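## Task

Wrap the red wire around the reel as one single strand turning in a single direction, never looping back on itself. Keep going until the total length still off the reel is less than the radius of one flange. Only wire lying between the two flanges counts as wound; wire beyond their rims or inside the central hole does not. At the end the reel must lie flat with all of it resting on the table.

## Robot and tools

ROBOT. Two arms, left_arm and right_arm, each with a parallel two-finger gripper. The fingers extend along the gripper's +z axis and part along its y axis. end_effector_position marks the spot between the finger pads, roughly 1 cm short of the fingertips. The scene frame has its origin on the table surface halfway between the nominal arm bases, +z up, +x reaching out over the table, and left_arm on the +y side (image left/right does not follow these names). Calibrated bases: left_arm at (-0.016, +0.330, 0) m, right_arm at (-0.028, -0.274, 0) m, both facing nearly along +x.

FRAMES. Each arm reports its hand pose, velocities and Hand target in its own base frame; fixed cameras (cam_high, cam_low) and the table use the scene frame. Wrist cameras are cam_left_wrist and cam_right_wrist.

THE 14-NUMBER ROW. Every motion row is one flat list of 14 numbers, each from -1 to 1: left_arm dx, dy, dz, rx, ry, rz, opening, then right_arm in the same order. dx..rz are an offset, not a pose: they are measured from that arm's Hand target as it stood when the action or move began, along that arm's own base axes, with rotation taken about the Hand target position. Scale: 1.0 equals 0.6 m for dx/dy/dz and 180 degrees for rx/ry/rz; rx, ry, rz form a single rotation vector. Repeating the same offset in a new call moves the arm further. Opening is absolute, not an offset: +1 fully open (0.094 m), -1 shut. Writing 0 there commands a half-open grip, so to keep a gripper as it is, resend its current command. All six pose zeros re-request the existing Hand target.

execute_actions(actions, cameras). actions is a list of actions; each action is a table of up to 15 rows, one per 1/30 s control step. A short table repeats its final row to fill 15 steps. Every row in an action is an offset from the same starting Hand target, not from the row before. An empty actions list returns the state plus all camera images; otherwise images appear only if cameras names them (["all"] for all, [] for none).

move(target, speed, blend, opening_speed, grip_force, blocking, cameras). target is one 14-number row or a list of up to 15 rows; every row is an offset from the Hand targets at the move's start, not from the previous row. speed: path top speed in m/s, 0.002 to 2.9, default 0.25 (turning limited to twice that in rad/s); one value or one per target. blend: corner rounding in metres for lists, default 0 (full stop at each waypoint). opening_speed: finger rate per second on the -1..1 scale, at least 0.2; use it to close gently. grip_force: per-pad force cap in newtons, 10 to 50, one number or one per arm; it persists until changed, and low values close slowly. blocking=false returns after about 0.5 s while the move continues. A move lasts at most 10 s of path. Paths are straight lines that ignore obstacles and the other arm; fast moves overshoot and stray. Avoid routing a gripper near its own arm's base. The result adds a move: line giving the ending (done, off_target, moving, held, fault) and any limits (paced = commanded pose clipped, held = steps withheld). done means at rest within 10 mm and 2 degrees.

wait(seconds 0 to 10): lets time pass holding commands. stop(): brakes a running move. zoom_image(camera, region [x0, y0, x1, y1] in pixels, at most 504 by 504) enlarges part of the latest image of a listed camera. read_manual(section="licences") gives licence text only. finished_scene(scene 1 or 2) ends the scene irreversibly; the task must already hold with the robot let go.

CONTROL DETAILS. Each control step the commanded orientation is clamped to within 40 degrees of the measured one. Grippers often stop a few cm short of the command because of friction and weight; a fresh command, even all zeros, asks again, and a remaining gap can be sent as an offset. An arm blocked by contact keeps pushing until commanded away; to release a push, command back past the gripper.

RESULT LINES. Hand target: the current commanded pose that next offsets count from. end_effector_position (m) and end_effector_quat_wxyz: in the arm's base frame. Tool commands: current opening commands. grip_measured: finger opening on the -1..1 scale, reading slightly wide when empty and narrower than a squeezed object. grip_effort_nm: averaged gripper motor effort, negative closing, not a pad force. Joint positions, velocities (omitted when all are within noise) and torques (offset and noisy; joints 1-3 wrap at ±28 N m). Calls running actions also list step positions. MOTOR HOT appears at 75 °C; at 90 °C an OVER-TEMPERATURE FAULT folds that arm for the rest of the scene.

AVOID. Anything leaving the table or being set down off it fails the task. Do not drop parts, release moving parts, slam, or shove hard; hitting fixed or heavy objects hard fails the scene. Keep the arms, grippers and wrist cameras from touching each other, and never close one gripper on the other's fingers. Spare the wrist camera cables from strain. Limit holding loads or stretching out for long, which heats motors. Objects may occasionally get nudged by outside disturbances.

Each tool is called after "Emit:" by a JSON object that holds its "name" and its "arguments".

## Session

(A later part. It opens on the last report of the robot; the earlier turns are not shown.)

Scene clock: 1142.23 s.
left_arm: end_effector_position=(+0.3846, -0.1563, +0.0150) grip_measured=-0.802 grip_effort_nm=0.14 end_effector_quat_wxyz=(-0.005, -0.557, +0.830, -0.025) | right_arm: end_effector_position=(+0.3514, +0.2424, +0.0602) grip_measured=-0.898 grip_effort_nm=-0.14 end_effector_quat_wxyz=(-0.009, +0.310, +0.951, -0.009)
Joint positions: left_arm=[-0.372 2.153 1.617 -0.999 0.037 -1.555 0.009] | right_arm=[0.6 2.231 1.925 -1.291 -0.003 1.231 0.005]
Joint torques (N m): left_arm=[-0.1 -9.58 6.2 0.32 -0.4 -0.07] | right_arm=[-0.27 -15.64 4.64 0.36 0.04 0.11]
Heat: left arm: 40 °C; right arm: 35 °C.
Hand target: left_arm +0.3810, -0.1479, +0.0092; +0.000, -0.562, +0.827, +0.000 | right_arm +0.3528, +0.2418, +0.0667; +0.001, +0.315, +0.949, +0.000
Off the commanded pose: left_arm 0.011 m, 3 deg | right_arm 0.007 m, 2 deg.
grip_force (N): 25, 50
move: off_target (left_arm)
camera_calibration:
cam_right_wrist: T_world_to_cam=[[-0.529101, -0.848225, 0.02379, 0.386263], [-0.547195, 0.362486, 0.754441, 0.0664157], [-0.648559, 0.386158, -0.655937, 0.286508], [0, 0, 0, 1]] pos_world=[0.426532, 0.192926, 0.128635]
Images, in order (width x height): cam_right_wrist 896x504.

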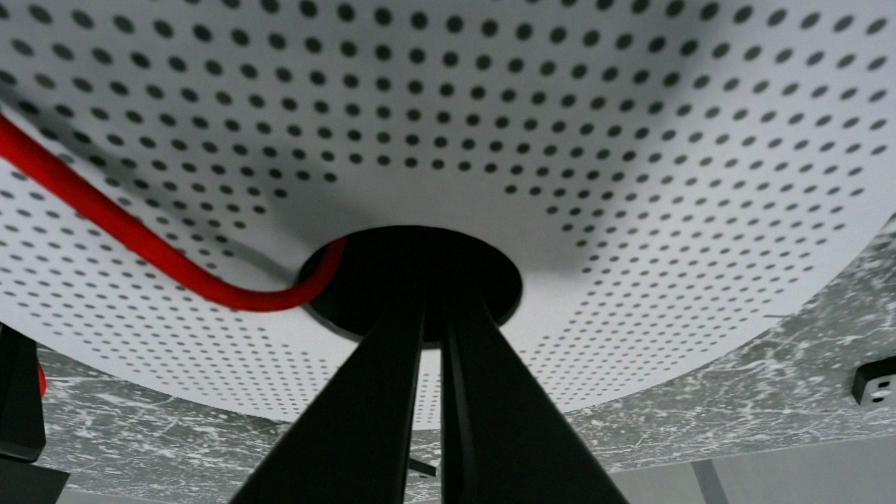

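Emit:
{"name": "move", "arguments": {"target": [0, 0, 0, 0, 0, 0, -0.8, 0, 0, -0.006, 0, 0, 0, -0.1], "speed": 0.06, "grip_force": [25, 30], "opening_speed": 0.4, "cameras": ["cam_right_wrist", "cam_left_wrist"]}}

Scene clock: 1149.67 s.
left_arm: end_effector_position=(+0.3846, -0.1563, +0.0150) grip_measured=-0.802 grip_effort_nm=0.14 end_effector_quat_wxyz=(-0.005, -0.557, +0.830, -0.025) | right_arm: end_effector_position=(+0.3553, +0.2453, +0.0582) grip_measured=-0.207 grip_effort_nm=1.25 end_effector_quat_wxyz=(-0.002, +0.312, +0.950, +0.000)
Joint positions: left_arm=[-0.372 2.153 1.617 -0.999 0.037 -1.555 0.009] | right_arm=[0.6 2.228 1.912 -1.258 -0.004 1.236 0.037]
Joint torques (N m): left_arm=[-0.03 -9.57 6.22 0.32 -0.4 -0.07] | right_arm=[-0.23 -15.54 4.49 0.2 0.04 0.05]
Heat: left arm: 40 °C; right arm: 36 °C.
Hand target: left_arm +0.3810, -0.1479, +0.0092; +0.000, -0.562, +0.827, +0.000 | right_arm +0.3528, +0.2418, +0.0632; +0.000, +0.315, +0.949, +0.000
Off the commanded pose: left_arm 0.011 m, 3 deg | right_arm 0.007 m, 0 deg.
grip_force (N): 25, 30
move: off_target (left_arm)
camera_calibration:
cam_left_wrist: T_world_to_cam=[[0.947975, -0.31638, 0.0353203, -0.418534], [-0.223579, -0.582686, 0.781339, -0.00878909], [-0.226619, -0.748586, -0.623107, 0.0891764], [0, 0, 0, 1]] pos_world=[0.415004, -0.0707807, 0.0772164]
cam_right_wrist: T_world_to_cam=[[-0.532891, -0.84618, 0.00252687, 0.393023], [-0.559582, 0.354639, 0.749065, 0.0757388], [-0.63474, 0.397756, -0.662491, 0.279306], [0, 0, 0, 1]] pos_world=[0.429107, 0.194613, 0.127311]
Images, in order (width x height): cam_left_wrist 896x504, cam_right_wrist 896x504.

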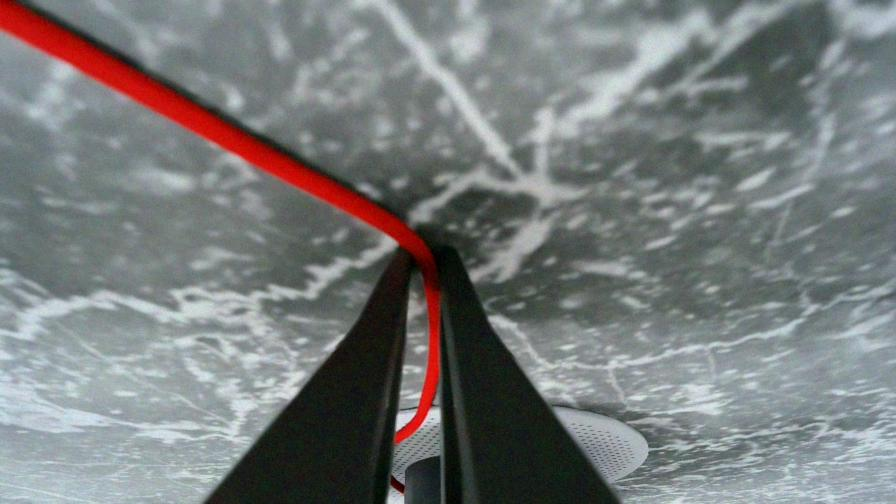

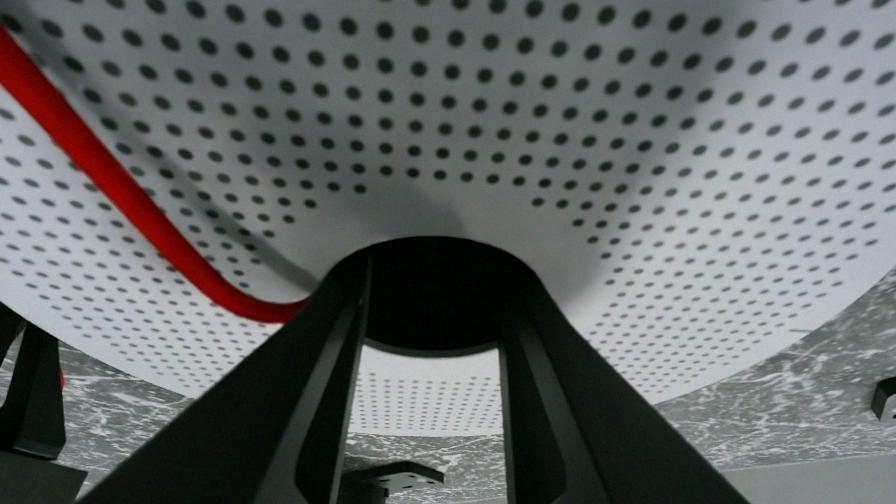

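Emit:
{"name": "move", "arguments": {"target": [0, 0, 0, 0, 0, 0, -0.8, 0, 0, 0, 0, 0, 0.522, -0.1], "speed": 0.3, "cameras": ["cam_right_wrist", "cam_left_wrist", "cam_high", "cam_low"]}}

Emit:
{"name": "zoom_image", "arguments": {"camera": "cam_high", "region": [420, 210, 620, 350]}}

Emit:
{"name": "zoom_image", "arguments": {"camera": "cam_low", "region": [390, 210, 660, 400]}}

Scene clock: 1162.30 s.
left_arm: end_effector_position=(+0.3846, -0.1563, +0.0150) grip_measured=-0.802 grip_effort_nm=0.14 end_effector_quat_wxyz=(-0.005, -0.557, +0.830, -0.025) | right_arm: end_effector_position=(+0.3577, +0.2392, +0.0585) grip_measured=-0.205 grip_effort_nm=1.25 end_effector_quat_wxyz=(-0.002, -0.469, +0.883, -0.016)
Joint positions: left_arm=[-0.372 2.153 1.617 -0.999 0.037 -1.555 0.009] | right_arm=[0.6 2.227 1.912 -1.265 0.032 -0.377 0.037]
Joint torques (N m): left_arm=[-0.05 -9.61 6.16 0.32 -0.39 -0.07] | right_arm=[-0.23 -15.47 4.6 0.26 -0.32 -0.29]
Heat: left arm: 40 °C; right arm: 35 °C.
Hand target: left_arm +0.3810, -0.1479, +0.0092; +0.000, -0.562, +0.827, +0.000 | right_arm +0.3528, +0.2418, +0.0632; +0.001, -0.479, +0.878, +0.000
Off the commanded pose: left_arm 0.011 m, 3 deg | right_arm 0.007 m, 2 deg.
grip_force (N): 25, 30
move: off_target (left_arm)
camera_calibration:
cam_left_wrist: T_world_to_cam=[[0.947975, -0.31638, 0.0353203, -0.418534], [-0.223579, -0.582686, 0.781339, -0.00878909], [-0.226619, -0.748586, -0.623107, 0.0891764], [0, 0, 0, 1]] pos_world=[0.415004, -0.0707807, 0.0772164]
cam_right_wrist: T_world_to_cam=[[0.867391, -0.496931, 0.0263206, -0.196744], [-0.340285, -0.553711, 0.760007, 0.217225], [-0.363097, -0.66818, -0.649382, 0.44051], [0, 0, 0, 1]] pos_world=[0.40452, 0.316851, 0.126145]

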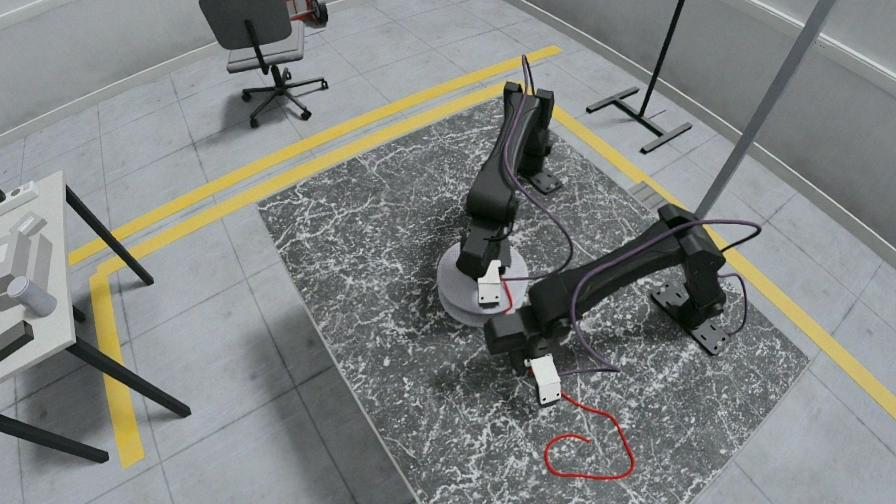

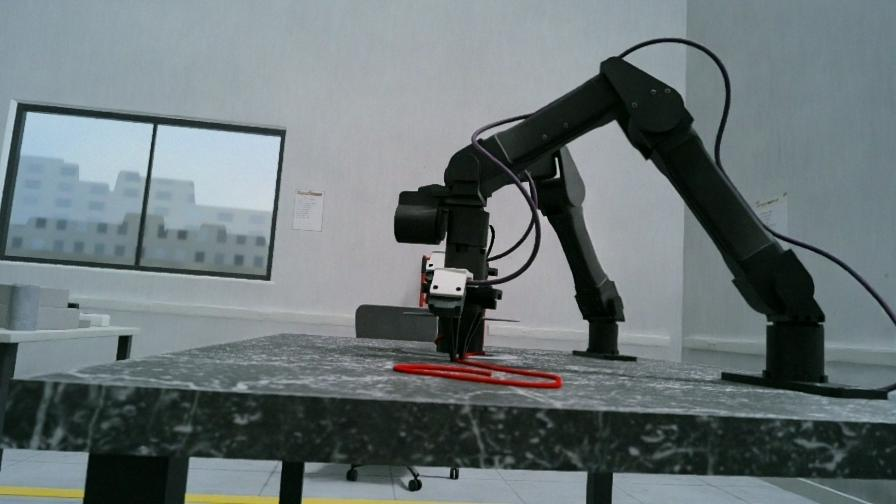

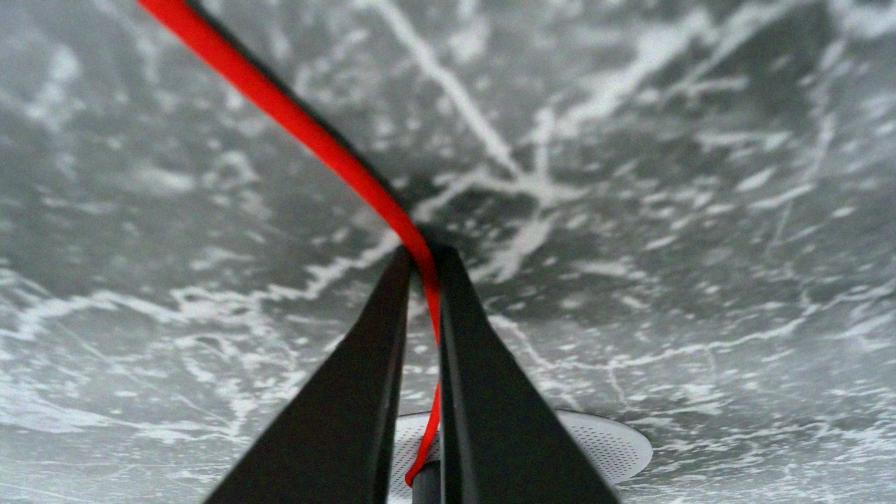

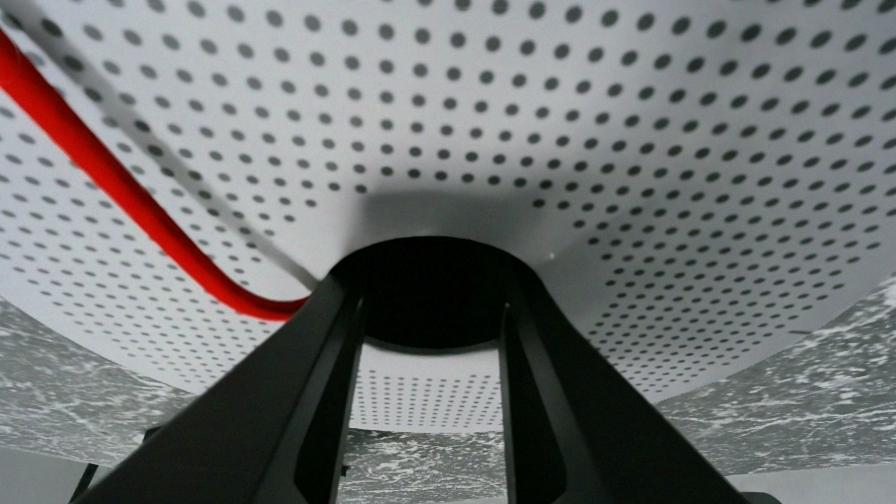

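Scaled by 2.520 from the camera's 896x504 image, which has a finer 1280x720 frame.

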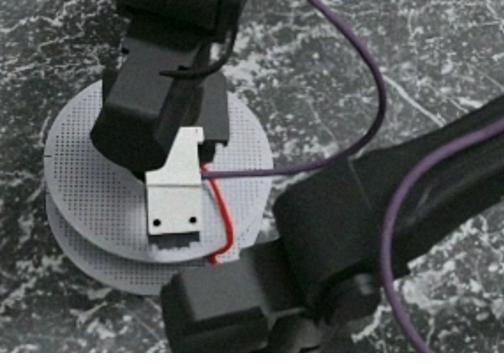

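Scaled by 1.867 from the camera's 896x504 image, which has a finer 1280x720 frame.

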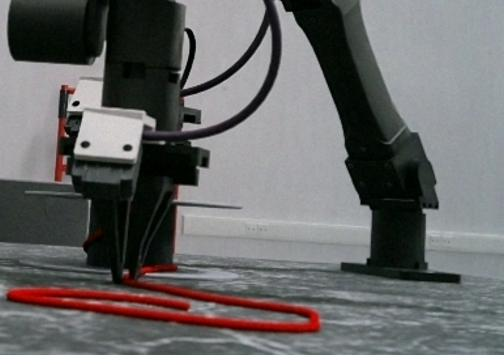

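Emit:
{"name": "move", "arguments": {"target": [0, 0, 0, 0, 0, 0, -0.8, 0, 0, 0, 0, 0, 0.522, -0.1], "speed": 0.3, "cameras": ["cam_right_wrist", "cam_left_wrist", "cam_high", "cam_low"]}}

Emit:
{"name": "zoom_image", "arguments": {"camera": "cam_high", "region": [420, 210, 620, 350]}}

Emit:
{"name": "zoom_image", "arguments": {"camera": "cam_low", "region": [390, 210, 660, 400]}}

Scene clock: 1171.40 s.
left_arm: end_effector_position=(+0.3846, -0.1563, +0.0150) grip_measured=-0.802 grip_effort_nm=0.14 end_effector_quat_wxyz=(-0.005, -0.557, +0.830, -0.025) | right_arm: end_effector_position=(+0.3656, +0.2476, +0.0589) grip_measured=-0.198 grip_effort_nm=1.25 end_effector_quat_wxyz=(-0.008, +0.966, -0.259, +0.019)
Joint positions: left_arm=[-0.372 2.153 1.617 -0.999 0.037 -1.555 0.009] | right_arm=[0.6 2.226 1.912 -1.22 0.018 -2.018 0.038]
Joint torques (N m): left_arm=[-0.06 -9.55 6.15 0.32 -0.4 -0.07] | right_arm=[-0.34 -15.17 4.75 -0.13 -0.19 -0.3]
Heat: left arm: 40 °C; right arm: 34 °C.
Hand target: left_arm +0.3810, -0.1479, +0.0092; +0.000, -0.562, +0.827, +0.000 | right_arm +0.3528, +0.2417, +0.0631; +0.000, +0.969, -0.248, -0.001
Off the commanded pose: left_arm 0.011 m, 3 deg | right_arm 0.015 m, 3 deg.
grip_force (N): 25, 30
move: off_target (left_arm, right_arm)
camera_calibration:
cam_left_wrist: T_world_to_cam=[[0.947975, -0.31638, 0.0353203, -0.418534], [-0.223579, -0.582686, 0.781339, -0.00878909], [-0.226619, -0.748586, -0.623107, 0.0891764], [0, 0, 0, 1]] pos_world=[0.415004, -0.0707807, 0.0772164]
cam_right_wrist: T_world_to_cam=[[0.435078, 0.900062, 0.0244271, -0.387205], [0.568104, -0.295459, 0.76809, -0.172239], [0.698545, -0.320302, -0.639876, -0.0256286], [0, 0, 0, 1]] pos_world=[0.284217, 0.289409, 0.125355]

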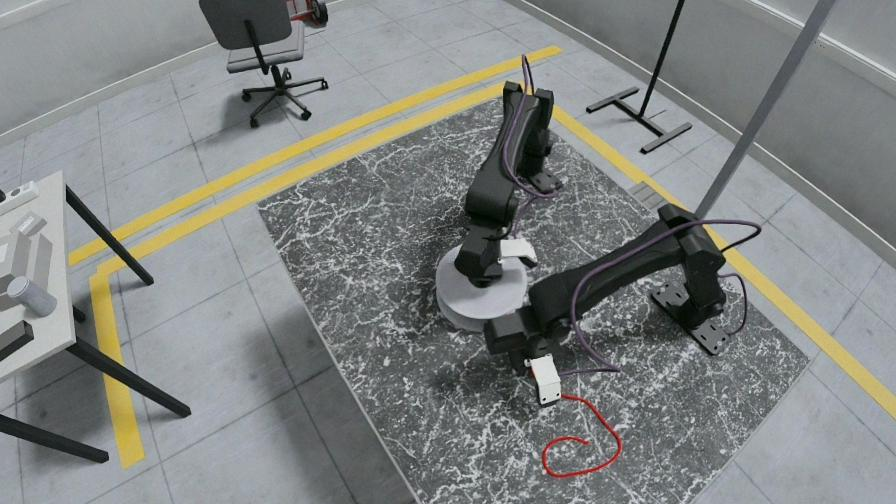

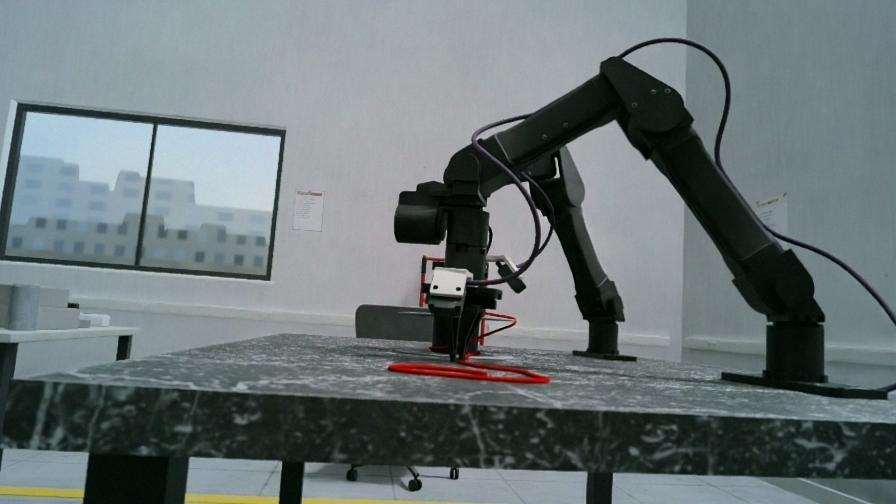

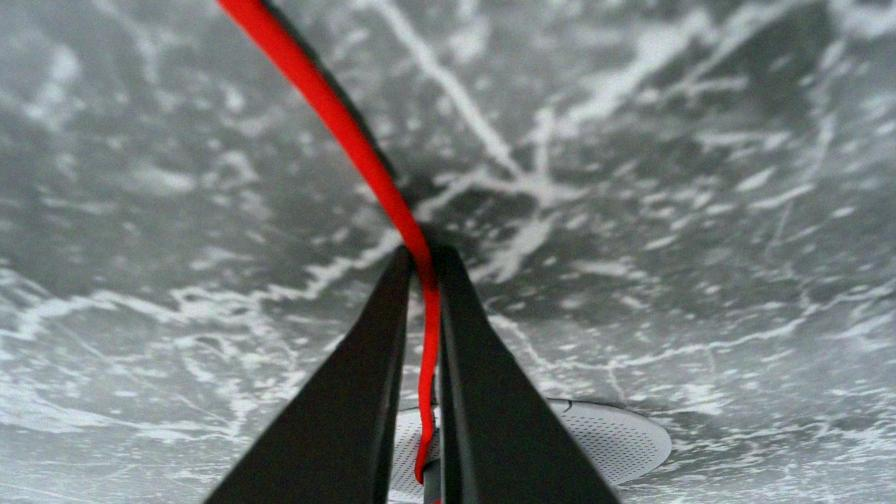

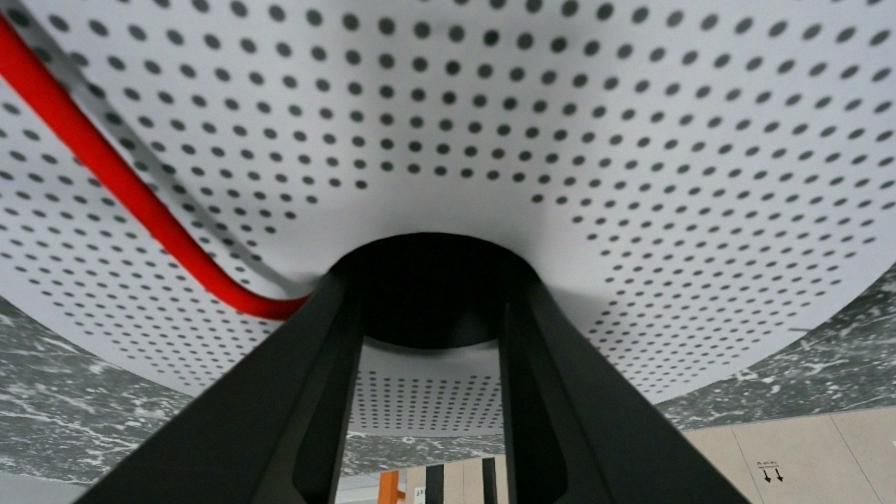

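Scaled by 2.520 from the camera's 896x504 image, which has a finer 1280x720 frame.

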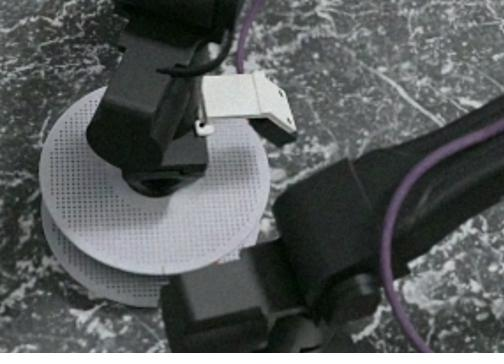

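Scaled by 1.867 from the camera's 896x504 image, which has a finer 1280x720 frame.

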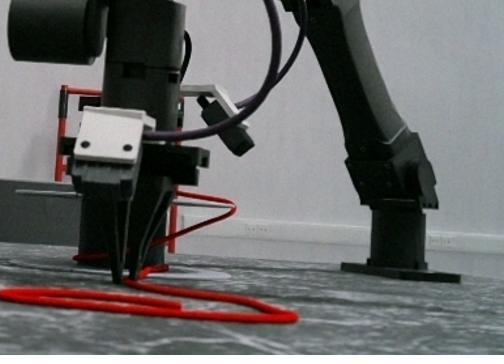

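Emit:
{"name": "move", "arguments": {"target": [[0,0,0,0,0,0,-0.8, 0.0205,0.0095,0,0,0,0,-0.9],[0,0,0,0,0,0,-0.8, 0.0205,0.0095,0.075,0,0,0,-0.9],[0,0,0,0,0,0,-0.8, 0.0205,0.0095,0.075,0,0,-0.5,-0.9],[0,0,0,0,0,0,-0.8, 0.0205,0.0095,0.075,0,0,-1,-0.9]], "speed": 0.3, "grip_force": [25, 50], "cameras": ["cam_left_wrist", "cam_high", "cam_low", "cam_right_wrist"]}}

Emit:
{"name": "zoom_image", "arguments": {"camera": "cam_high", "region": [420, 210, 620, 350]}}

Emit:
{"name": "zoom_image", "arguments": {"camera": "cam_low", "region": [390, 210, 660, 400]}}

Scene clock: 1193.03 s.
left_arm: end_effector_position=(+0.3846, -0.1563, +0.0150) grip_measured=-0.802 grip_effort_nm=0.14 end_effector_quat_wxyz=(-0.005, -0.557, +0.830, -0.025) | right_arm: end_effector_position=(+0.3630, +0.2491, +0.1104) grip_measured=-0.898 grip_effort_nm=-0.14 end_effector_quat_wxyz=(+0.005, +0.241, +0.971, +0.006)
Joint positions: left_arm=[-0.372 2.153 1.617 -0.999 0.037 -1.555 0.009] | right_arm=[0.599 2.257 2.168 -1.467 0 1.086 0.005]
Joint torques (N m): left_arm=[-0.08 -9.59 6.2 0.32 -0.4 -0.07] | right_arm=[-0.51 -11.6 7.88 0.01 0.05 0.17]
Heat: left arm: 40 °C; right arm: 34 °C.
Hand target: left_arm +0.3810, -0.1479, +0.0092; +0.000, -0.562, +0.827, +0.000 | right_arm +0.3651, +0.2475, +0.1082; +0.001, +0.248, +0.969, +0.000
Off the commanded pose: left_arm 0.011 m, 3 deg | right_arm 0.004 m, 1 deg.
grip_force (N): 25, 50
move: off_target (left_arm)
camera_calibration:
cam_left_wrist: T_world_to_cam=[[0.947975, -0.31638, 0.0353203, -0.418534], [-0.223579, -0.582686, 0.781339, -0.00878909], [-0.226619, -0.748586, -0.623107, 0.0891764], [0, 0, 0, 1]] pos_world=[0.415004, -0.0707807, 0.0772164]
cam_right_wrist: T_world_to_cam=[[-0.401503, -0.915784, -0.0116376, 0.371356], [-0.61896, 0.261959, 0.74045, 0.085168], [-0.675043, 0.304496, -0.672011, 0.356139], [0, 0, 0, 1]] pos_world=[0.442225, 0.209328, 0.180588]

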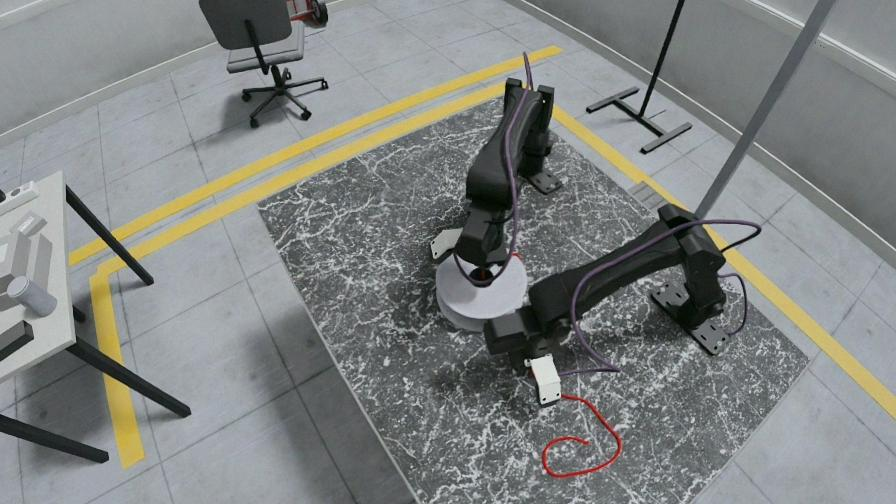

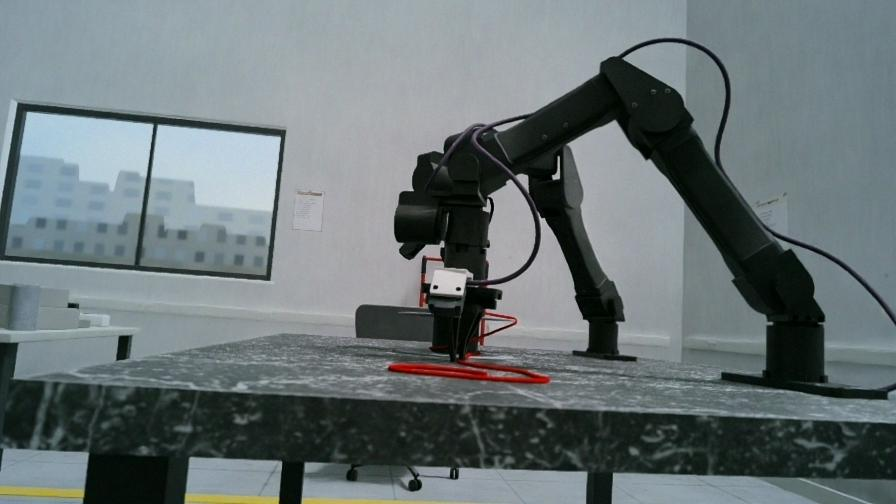

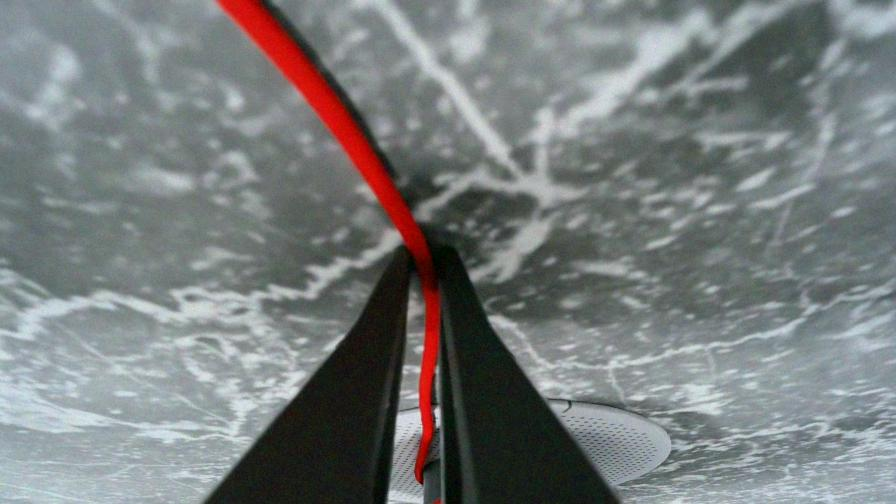

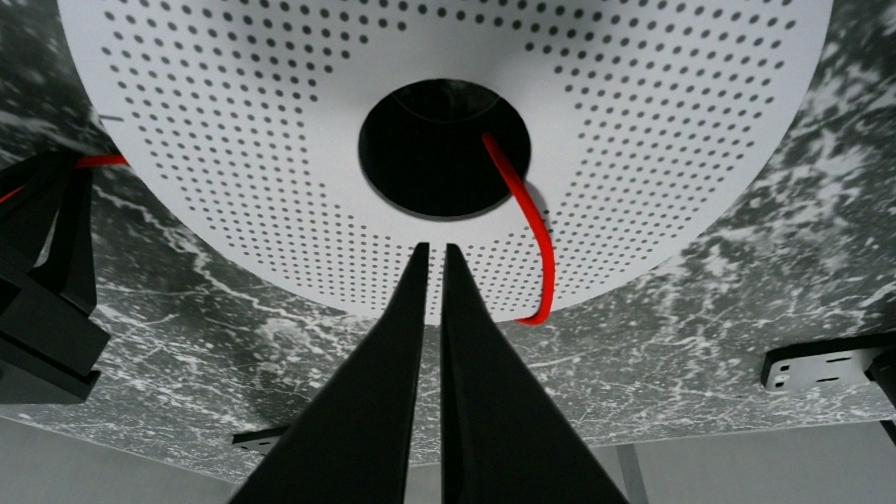

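Scaled by 2.520 from the camera's 896x504 image, which has a finer 1280x720 frame.

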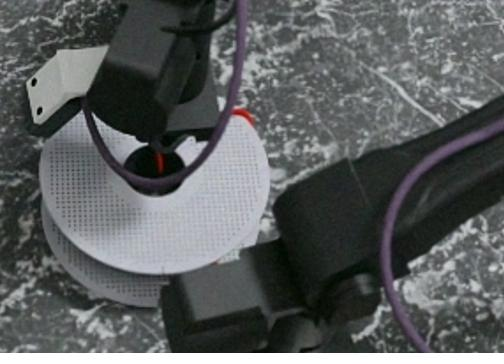

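Scaled by 1.867 from the camera's 896x504 image, which has a finer 1280x720 frame.

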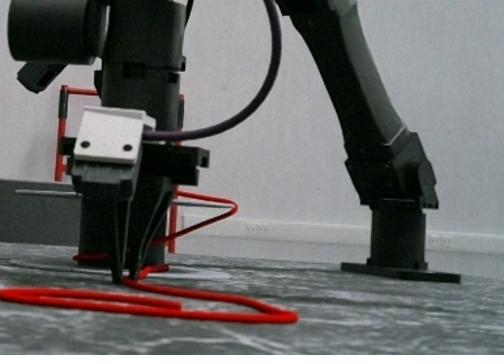

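Emit:
{"name": "move", "arguments": {"target": [[0, 0, 0, 0, 0, 0, -0.8, 0.0075, -0.0015, -0.02, 0, 0, -0.161, -0.9],[0, 0, 0, 0, 0, 0, -0.8, 0.0075, -0.0015, -0.07, 0, 0, -0.161, -0.9]], "speed": 0.12, "cameras": ["cam_right_wrist"]}}

Scene clock: 1207.50 s.
left_arm: end_effector_position=(+0.3846, -0.1563, +0.0150) grip_measured=-0.802 grip_effort_nm=0.14 end_effector_quat_wxyz=(-0.005, -0.557, +0.830, -0.025) | right_arm: end_effector_position=(+0.3685, +0.2496, +0.0760) grip_measured=-0.898 grip_effort_nm=-0.14 end_effector_quat_wxyz=(+0.003, +0.476, +0.879, +0.007)
Joint positions: left_arm=[-0.372 2.153 1.617 -0.999 0.037 -1.555 0.009] | right_arm=[0.592 2.266 2.047 -1.336 -0.002 1.585 0.005]
Joint torques (N m): left_arm=[-0.05 -9.55 6.16 0.32 -0.4 -0.06] | right_arm=[-0.66 -12.12 5 0.36 0.07 0.1]
Heat: left arm: 40 °C; right arm: 34 °C.
Hand target: left_arm +0.3810, -0.1479, +0.0092; +0.000, -0.562, +0.827, +0.000 | right_arm +0.3695, +0.2467, +0.0662; +0.001, +0.483, +0.876, +0.000
Off the commanded pose: left_arm 0.011 m, 3 deg | right_arm 0.010 m, 1 deg.
grip_force (N): 25, 50
move: off_target (left_arm)
camera_calibration:
cam_right_wrist: T_world_to_cam=[[-0.794963, -0.606491, -0.014198, 0.441571], [-0.411917, 0.522446, 0.746575, -0.0277745], [-0.445374, 0.599348, -0.665149, 0.177839], [0, 0, 0, 1]] pos_world=[0.418797, 0.175732, 0.145294]
Images, in order (width x height): cam_right_wrist 896x504.

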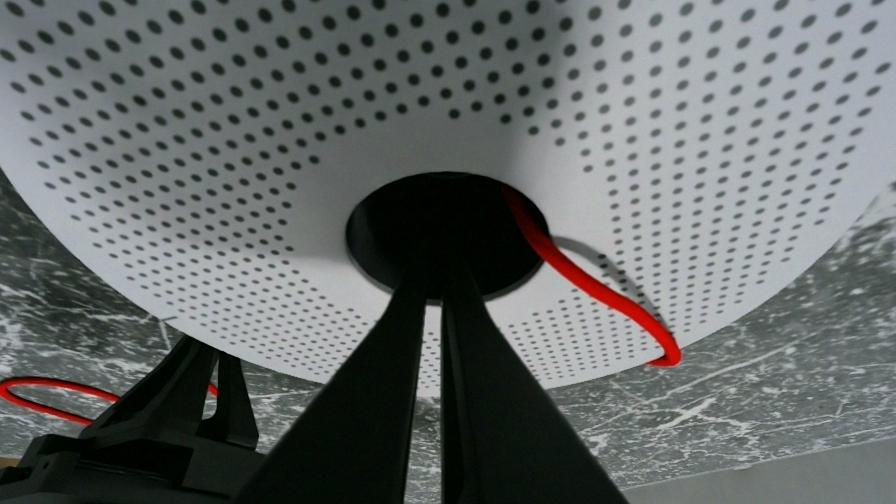

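Emit:
{"name": "move", "arguments": {"target": [0, 0, 0, 0, 0, 0, -0.8, 0, 0, -0.023, 0, 0, 0, -0.9], "speed": 0.08}}

Scene clock: 1213.87 s.
left_arm: end_effector_position=(+0.3846, -0.1563, +0.0150) grip_measured=-0.802 grip_effort_nm=0.14 end_effector_quat_wxyz=(-0.005, -0.557, +0.830, -0.025) | right_arm: end_effector_position=(+0.3696, +0.2503, +0.0640) grip_measured=-0.898 grip_effort_nm=-0.14 end_effector_quat_wxyz=(+0.004, +0.476, +0.879, +0.010)
Joint positions: left_arm=[-0.372 2.153 1.617 -0.999 0.037 -1.555 0.009] | right_arm=[0.592 2.266 1.999 -1.283 -0.002 1.585 0.005]
Joint torques (N m): left_arm=[-0.08 -9.55 6.2 0.32 -0.4 -0.06] | right_arm=[-0.7 -12.01 4.74 0.41 0.05 0.12]
Heat: left arm: 40 °C; right arm: 34 °C.
Hand target: left_arm +0.3810, -0.1479, +0.0092; +0.000, -0.562, +0.827, +0.000 | right_arm +0.3695, +0.2467, +0.0524; +0.001, +0.483, +0.876, +0.000
Off the commanded pose: left_arm 0.011 m, 3 deg | right_arm 0.012 m, 1 deg.
grip_force (N): 25, 50
move: off_target (left_arm, right_arm)

Emit:
{"name": "move", "arguments": {"target": [[0, 0, 0, 0, 0, 0, -0.8, 0, 0, -0.009, 0, 0, 0, -0.9],[0, 0, 0, 0, 0, 0, -0.8, 0, 0, -0.009, 0, 0, 0, -0.1]], "speed": 0.06, "grip_force": [25, 30], "opening_speed": 0.4, "cameras": ["cam_right_wrist"]}}

Scene clock: 1220.50 s.
left_arm: end_effector_position=(+0.3846, -0.1563, +0.0150) grip_measured=-0.802 grip_effort_nm=0.14 end_effector_quat_wxyz=(-0.005, -0.557, +0.830, -0.025) | right_arm: end_effector_position=(+0.3719, +0.2518, +0.0595) grip_measured=-0.195 grip_effort_nm=1.25 end_effector_quat_wxyz=(+0.006, +0.476, +0.879, +0.015)
Joint positions: left_arm=[-0.372 2.153 1.617 -0.999 0.037 -1.555 0.009] | right_arm=[0.592 2.266 1.981 -1.253 -0.003 1.585 0.038]
Joint torques (N m): left_arm=[-0.08 -9.57 6.22 0.32 -0.4 -0.07] | right_arm=[-0.44 -11.78 4.62 0.32 0.04 0.13]
Heat: left arm: 40 °C; right arm: 33 °C.
Hand target: left_arm +0.3810, -0.1479, +0.0092; +0.000, -0.562, +0.827, +0.000 | right_arm +0.3695, +0.2466, +0.0469; +0.001, +0.483, +0.876, +0.000
Off the commanded pose: left_arm 0.011 m, 3 deg | right_arm 0.014 m, 2 deg.
grip_force (N): 25, 30
move: off_target (left_arm, right_arm); target 2's new opening was sent with right_arm's hand 0.013 m and 2 deg from that target
camera_calibration:
cam_right_wrist: T_world_to_cam=[[-0.795308, -0.605415, -0.0309619, 0.446104], [-0.421076, 0.514965, 0.746663, -0.00998504], [-0.436096, 0.606864, -0.664482, 0.16165], [0, 0, 0, 1]] pos_world=[0.42108, 0.17712, 0.128681]
Images, in order (width x height): cam_right_wrist 896x504.

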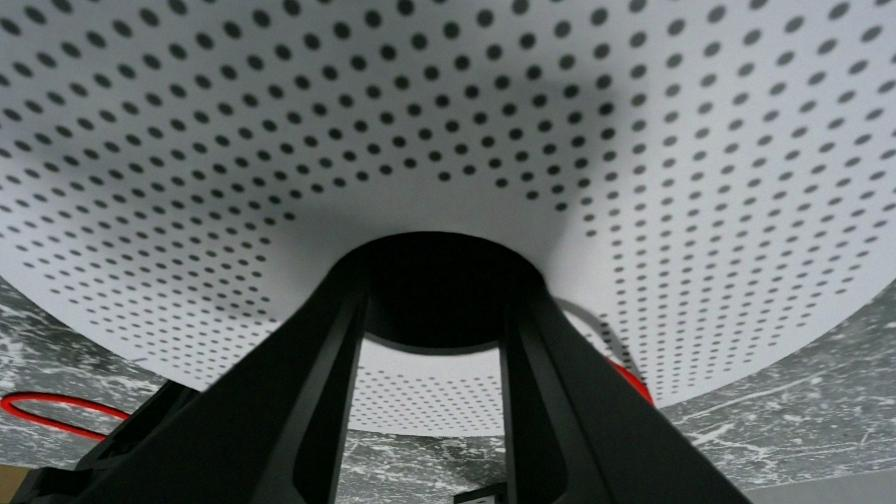

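Emit:
{"name": "move", "arguments": {"target": [[0, 0, 0, 0, 0, 0, -0.8, -0.004, -0.003, 0, 0, 0, 0.5, -0.1],[0, 0, 0, 0, 0, 0, -0.8, -0.008, -0.006, 0, 0, 0, -0.853, -0.1]], "speed": 0.3, "blend": 0.02, "cameras": ["cam_right_wrist", "cam_left_wrist", "cam_high", "cam_low"]}}

Emit:
{"name": "zoom_image", "arguments": {"camera": "cam_high", "region": [420, 210, 620, 350]}}

Emit:
{"name": "zoom_image", "arguments": {"camera": "cam_low", "region": [390, 210, 660, 400]}}

Scene clock: 1238.83 s.
left_arm: end_effector_position=(+0.3846, -0.1563, +0.0150) grip_measured=-0.802 grip_effort_nm=0.14 end_effector_quat_wxyz=(-0.005, -0.557, +0.830, -0.025) | right_arm: end_effector_position=(+0.3643, +0.2469, +0.0604) grip_measured=-0.167 grip_effort_nm=1.25 end_effector_quat_wxyz=(-0.006, +0.959, -0.283, -0.001)
Joint positions: left_arm=[-0.372 2.153 1.617 -0.999 0.037 -1.555 0.009] | right_arm=[0.59 2.252 1.962 -1.272 -0.009 -1.978 0.039]
Joint torques (N m): left_arm=[-0.08 -9.58 6.22 0.32 -0.4 -0.07] | right_arm=[-0.42 -12.59 3.3 0.68 0.12 -0.39]
Heat: left arm: 40 °C; right arm: 33 °C.
Hand target: left_arm +0.3810, -0.1479, +0.0092; +0.000, -0.562, +0.827, +0.000 | right_arm +0.3647, +0.2430, +0.0469; +0.000, +0.963, -0.270, -0.001
Off the commanded pose: left_arm 0.011 m, 3 deg | right_arm 0.014 m, 2 deg.
grip_force (N): 25, 30
move: off_target (left_arm, right_arm)
camera_calibration:
cam_left_wrist: T_world_to_cam=[[0.947975, -0.31638, 0.0353203, -0.418534], [-0.223579, -0.582686, 0.781339, -0.00878909], [-0.226619, -0.748586, -0.623107, 0.0891764], [0, 0, 0, 1]] pos_world=[0.415004, -0.0707807, 0.0772164]
cam_right_wrist: T_world_to_cam=[[0.479654, 0.877363, 0.0128774, -0.39603], [0.582303, -0.329255, 0.743313, -0.168249], [0.656395, -0.349034, -0.66882, 0.000223814], [0, 0, 0, 1]] pos_world=[0.287783, 0.292143, 0.130311]

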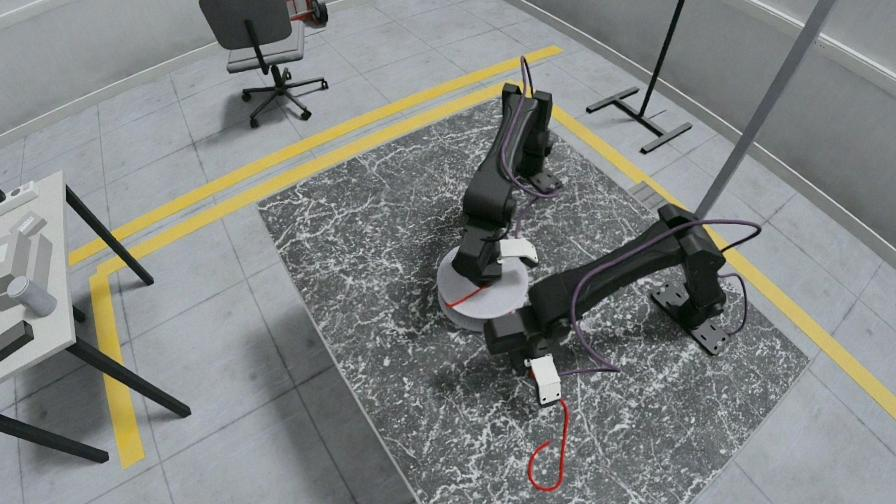

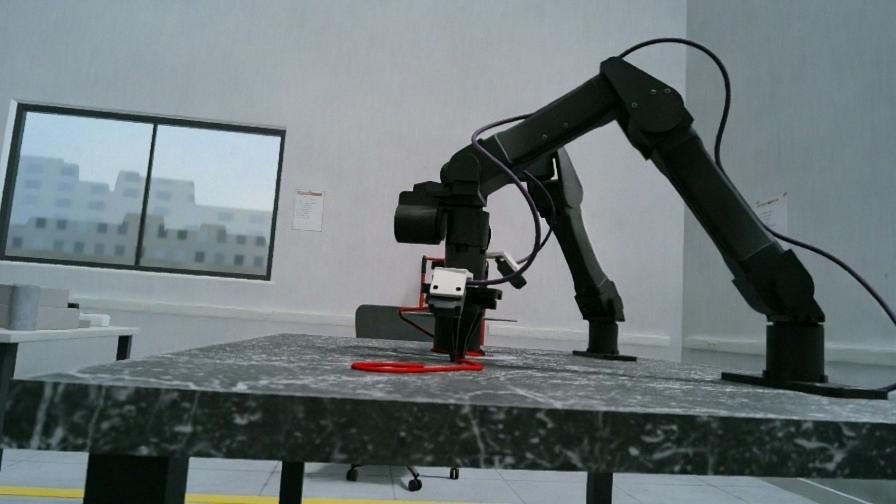

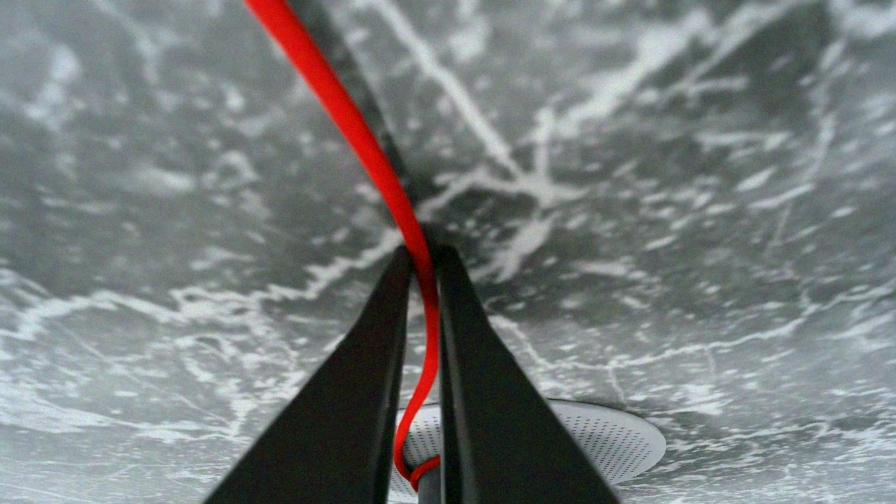

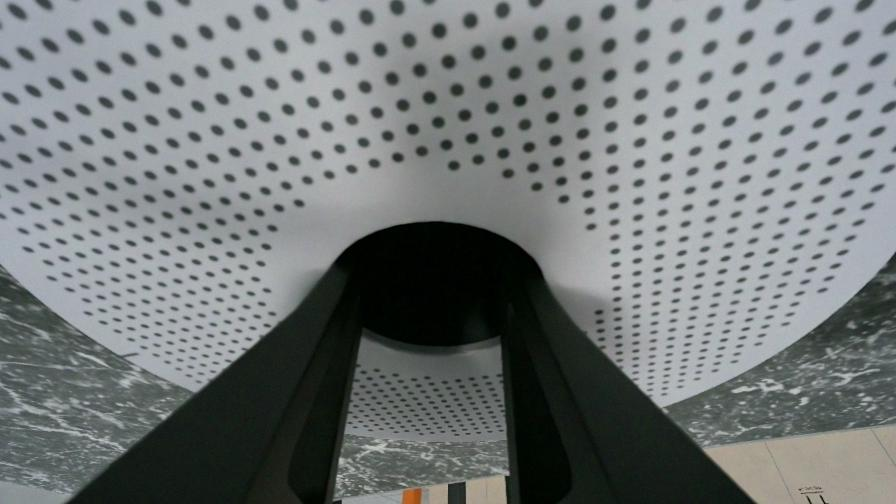

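Scaled by 2.520 from the camera's 896x504 image, which has a finer 1280x720 frame.

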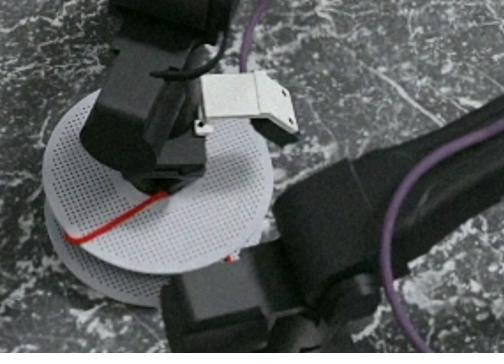

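Scaled by 1.867 from the camera's 896x504 image, which has a finer 1280x720 frame.

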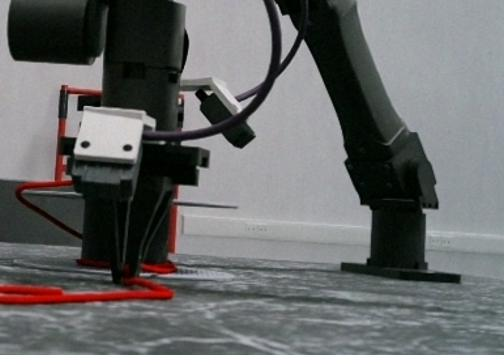

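Emit:
{"name": "move", "arguments": {"target": [[0,0,0,0,0,0,-0.8, 0,0,0,0,0,0,-0.9],[0,0,0,0,0,0,-0.8, 0.002,0.003,0.085,0,0,0,-0.9],[0,0,0,0,0,0,-0.8, 0.002,0.003,0.085,0,0,-0.63,-0.9],[0,0,0,0,0,0,-0.8, 0.002,0.003,0.085,0,0,0.739,-0.9]], "speed": 0.35, "grip_force": [25, 50], "cameras": ["cam_left_wrist", "cam_low", "cam_right_wrist"]}}

Scene clock: 1276.17 s.
left_arm: end_effector_position=(+0.3846, -0.1563, +0.0150) grip_measured=-0.802 grip_effort_nm=0.14 end_effector_quat_wxyz=(-0.005, -0.557, +0.830, -0.025) | right_arm: end_effector_position=(+0.3639, +0.2455, +0.0975) grip_measured=-0.898 grip_effort_nm=-0.14 end_effector_quat_wxyz=(-0.001, +0.626, +0.780, +0.004)
Joint positions: left_arm=[-0.372 2.153 1.617 -0.999 0.037 -1.555 0.009] | right_arm=[0.59 2.252 2.109 -1.421 -0.004 1.942 0.005]
Joint torques (N m): left_arm=[-0.03 -9.57 6.24 0.32 -0.4 -0.07] | right_arm=[-0.23 -11.96 8.13 0.07 0.04 0.08]
Heat: left arm: 40 °C; right arm: 35 °C.
Hand target: left_arm +0.3810, -0.1479, +0.0092; +0.000, -0.562, +0.827, +0.000 | right_arm +0.3659, +0.2448, +0.0979; +0.001, +0.631, +0.776, +0.000
Off the commanded pose: left_arm 0.011 m, 3 deg | right_arm 0.002 m, 1 deg.
grip_force (N): 25, 50
move: off_target (left_arm)
camera_calibration:
cam_left_wrist: T_world_to_cam=[[0.947975, -0.31638, 0.0353203, -0.418534], [-0.223579, -0.582686, 0.781339, -0.00878909], [-0.226619, -0.748586, -0.623107, 0.0891764], [0, 0, 0, 1]] pos_world=[0.415004, -0.0707807, 0.0772164]
cam_right_wrist: T_world_to_cam=[[-0.957897, -0.287081, -0.00430503, 0.415663], [-0.19305, 0.632903, 0.749777, -0.15073], [-0.212522, 0.71904, -0.661676, 0.0781404], [0, 0, 0, 1]] pos_world=[0.38567, 0.15854, 0.166507]
Images, in order (width x height): cam_low 896x504, cam_left_wrist 896x504, cam_right_wrist 896x504.

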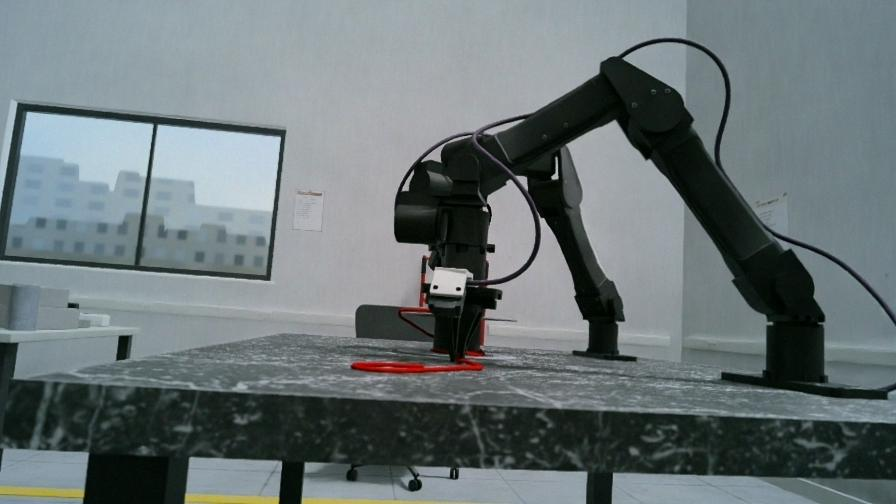

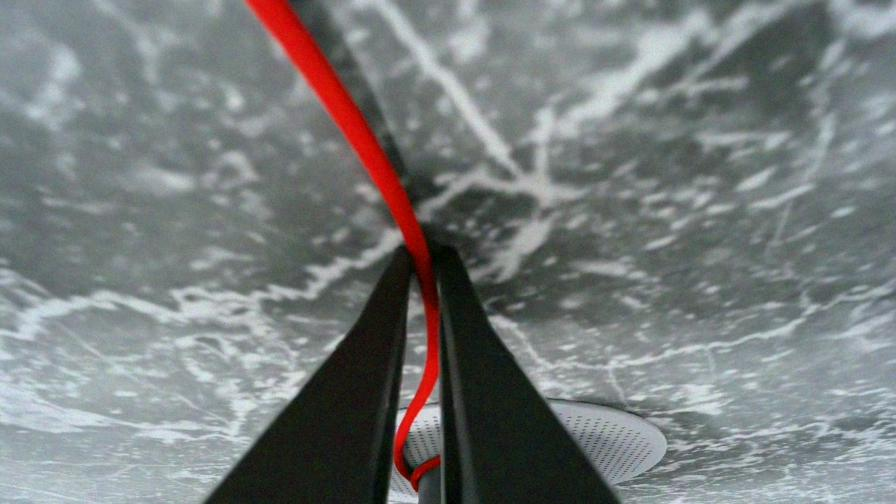

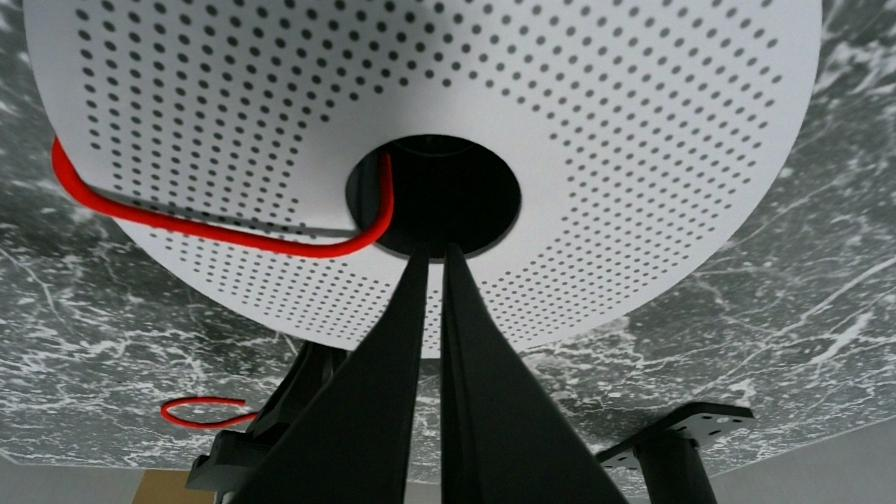

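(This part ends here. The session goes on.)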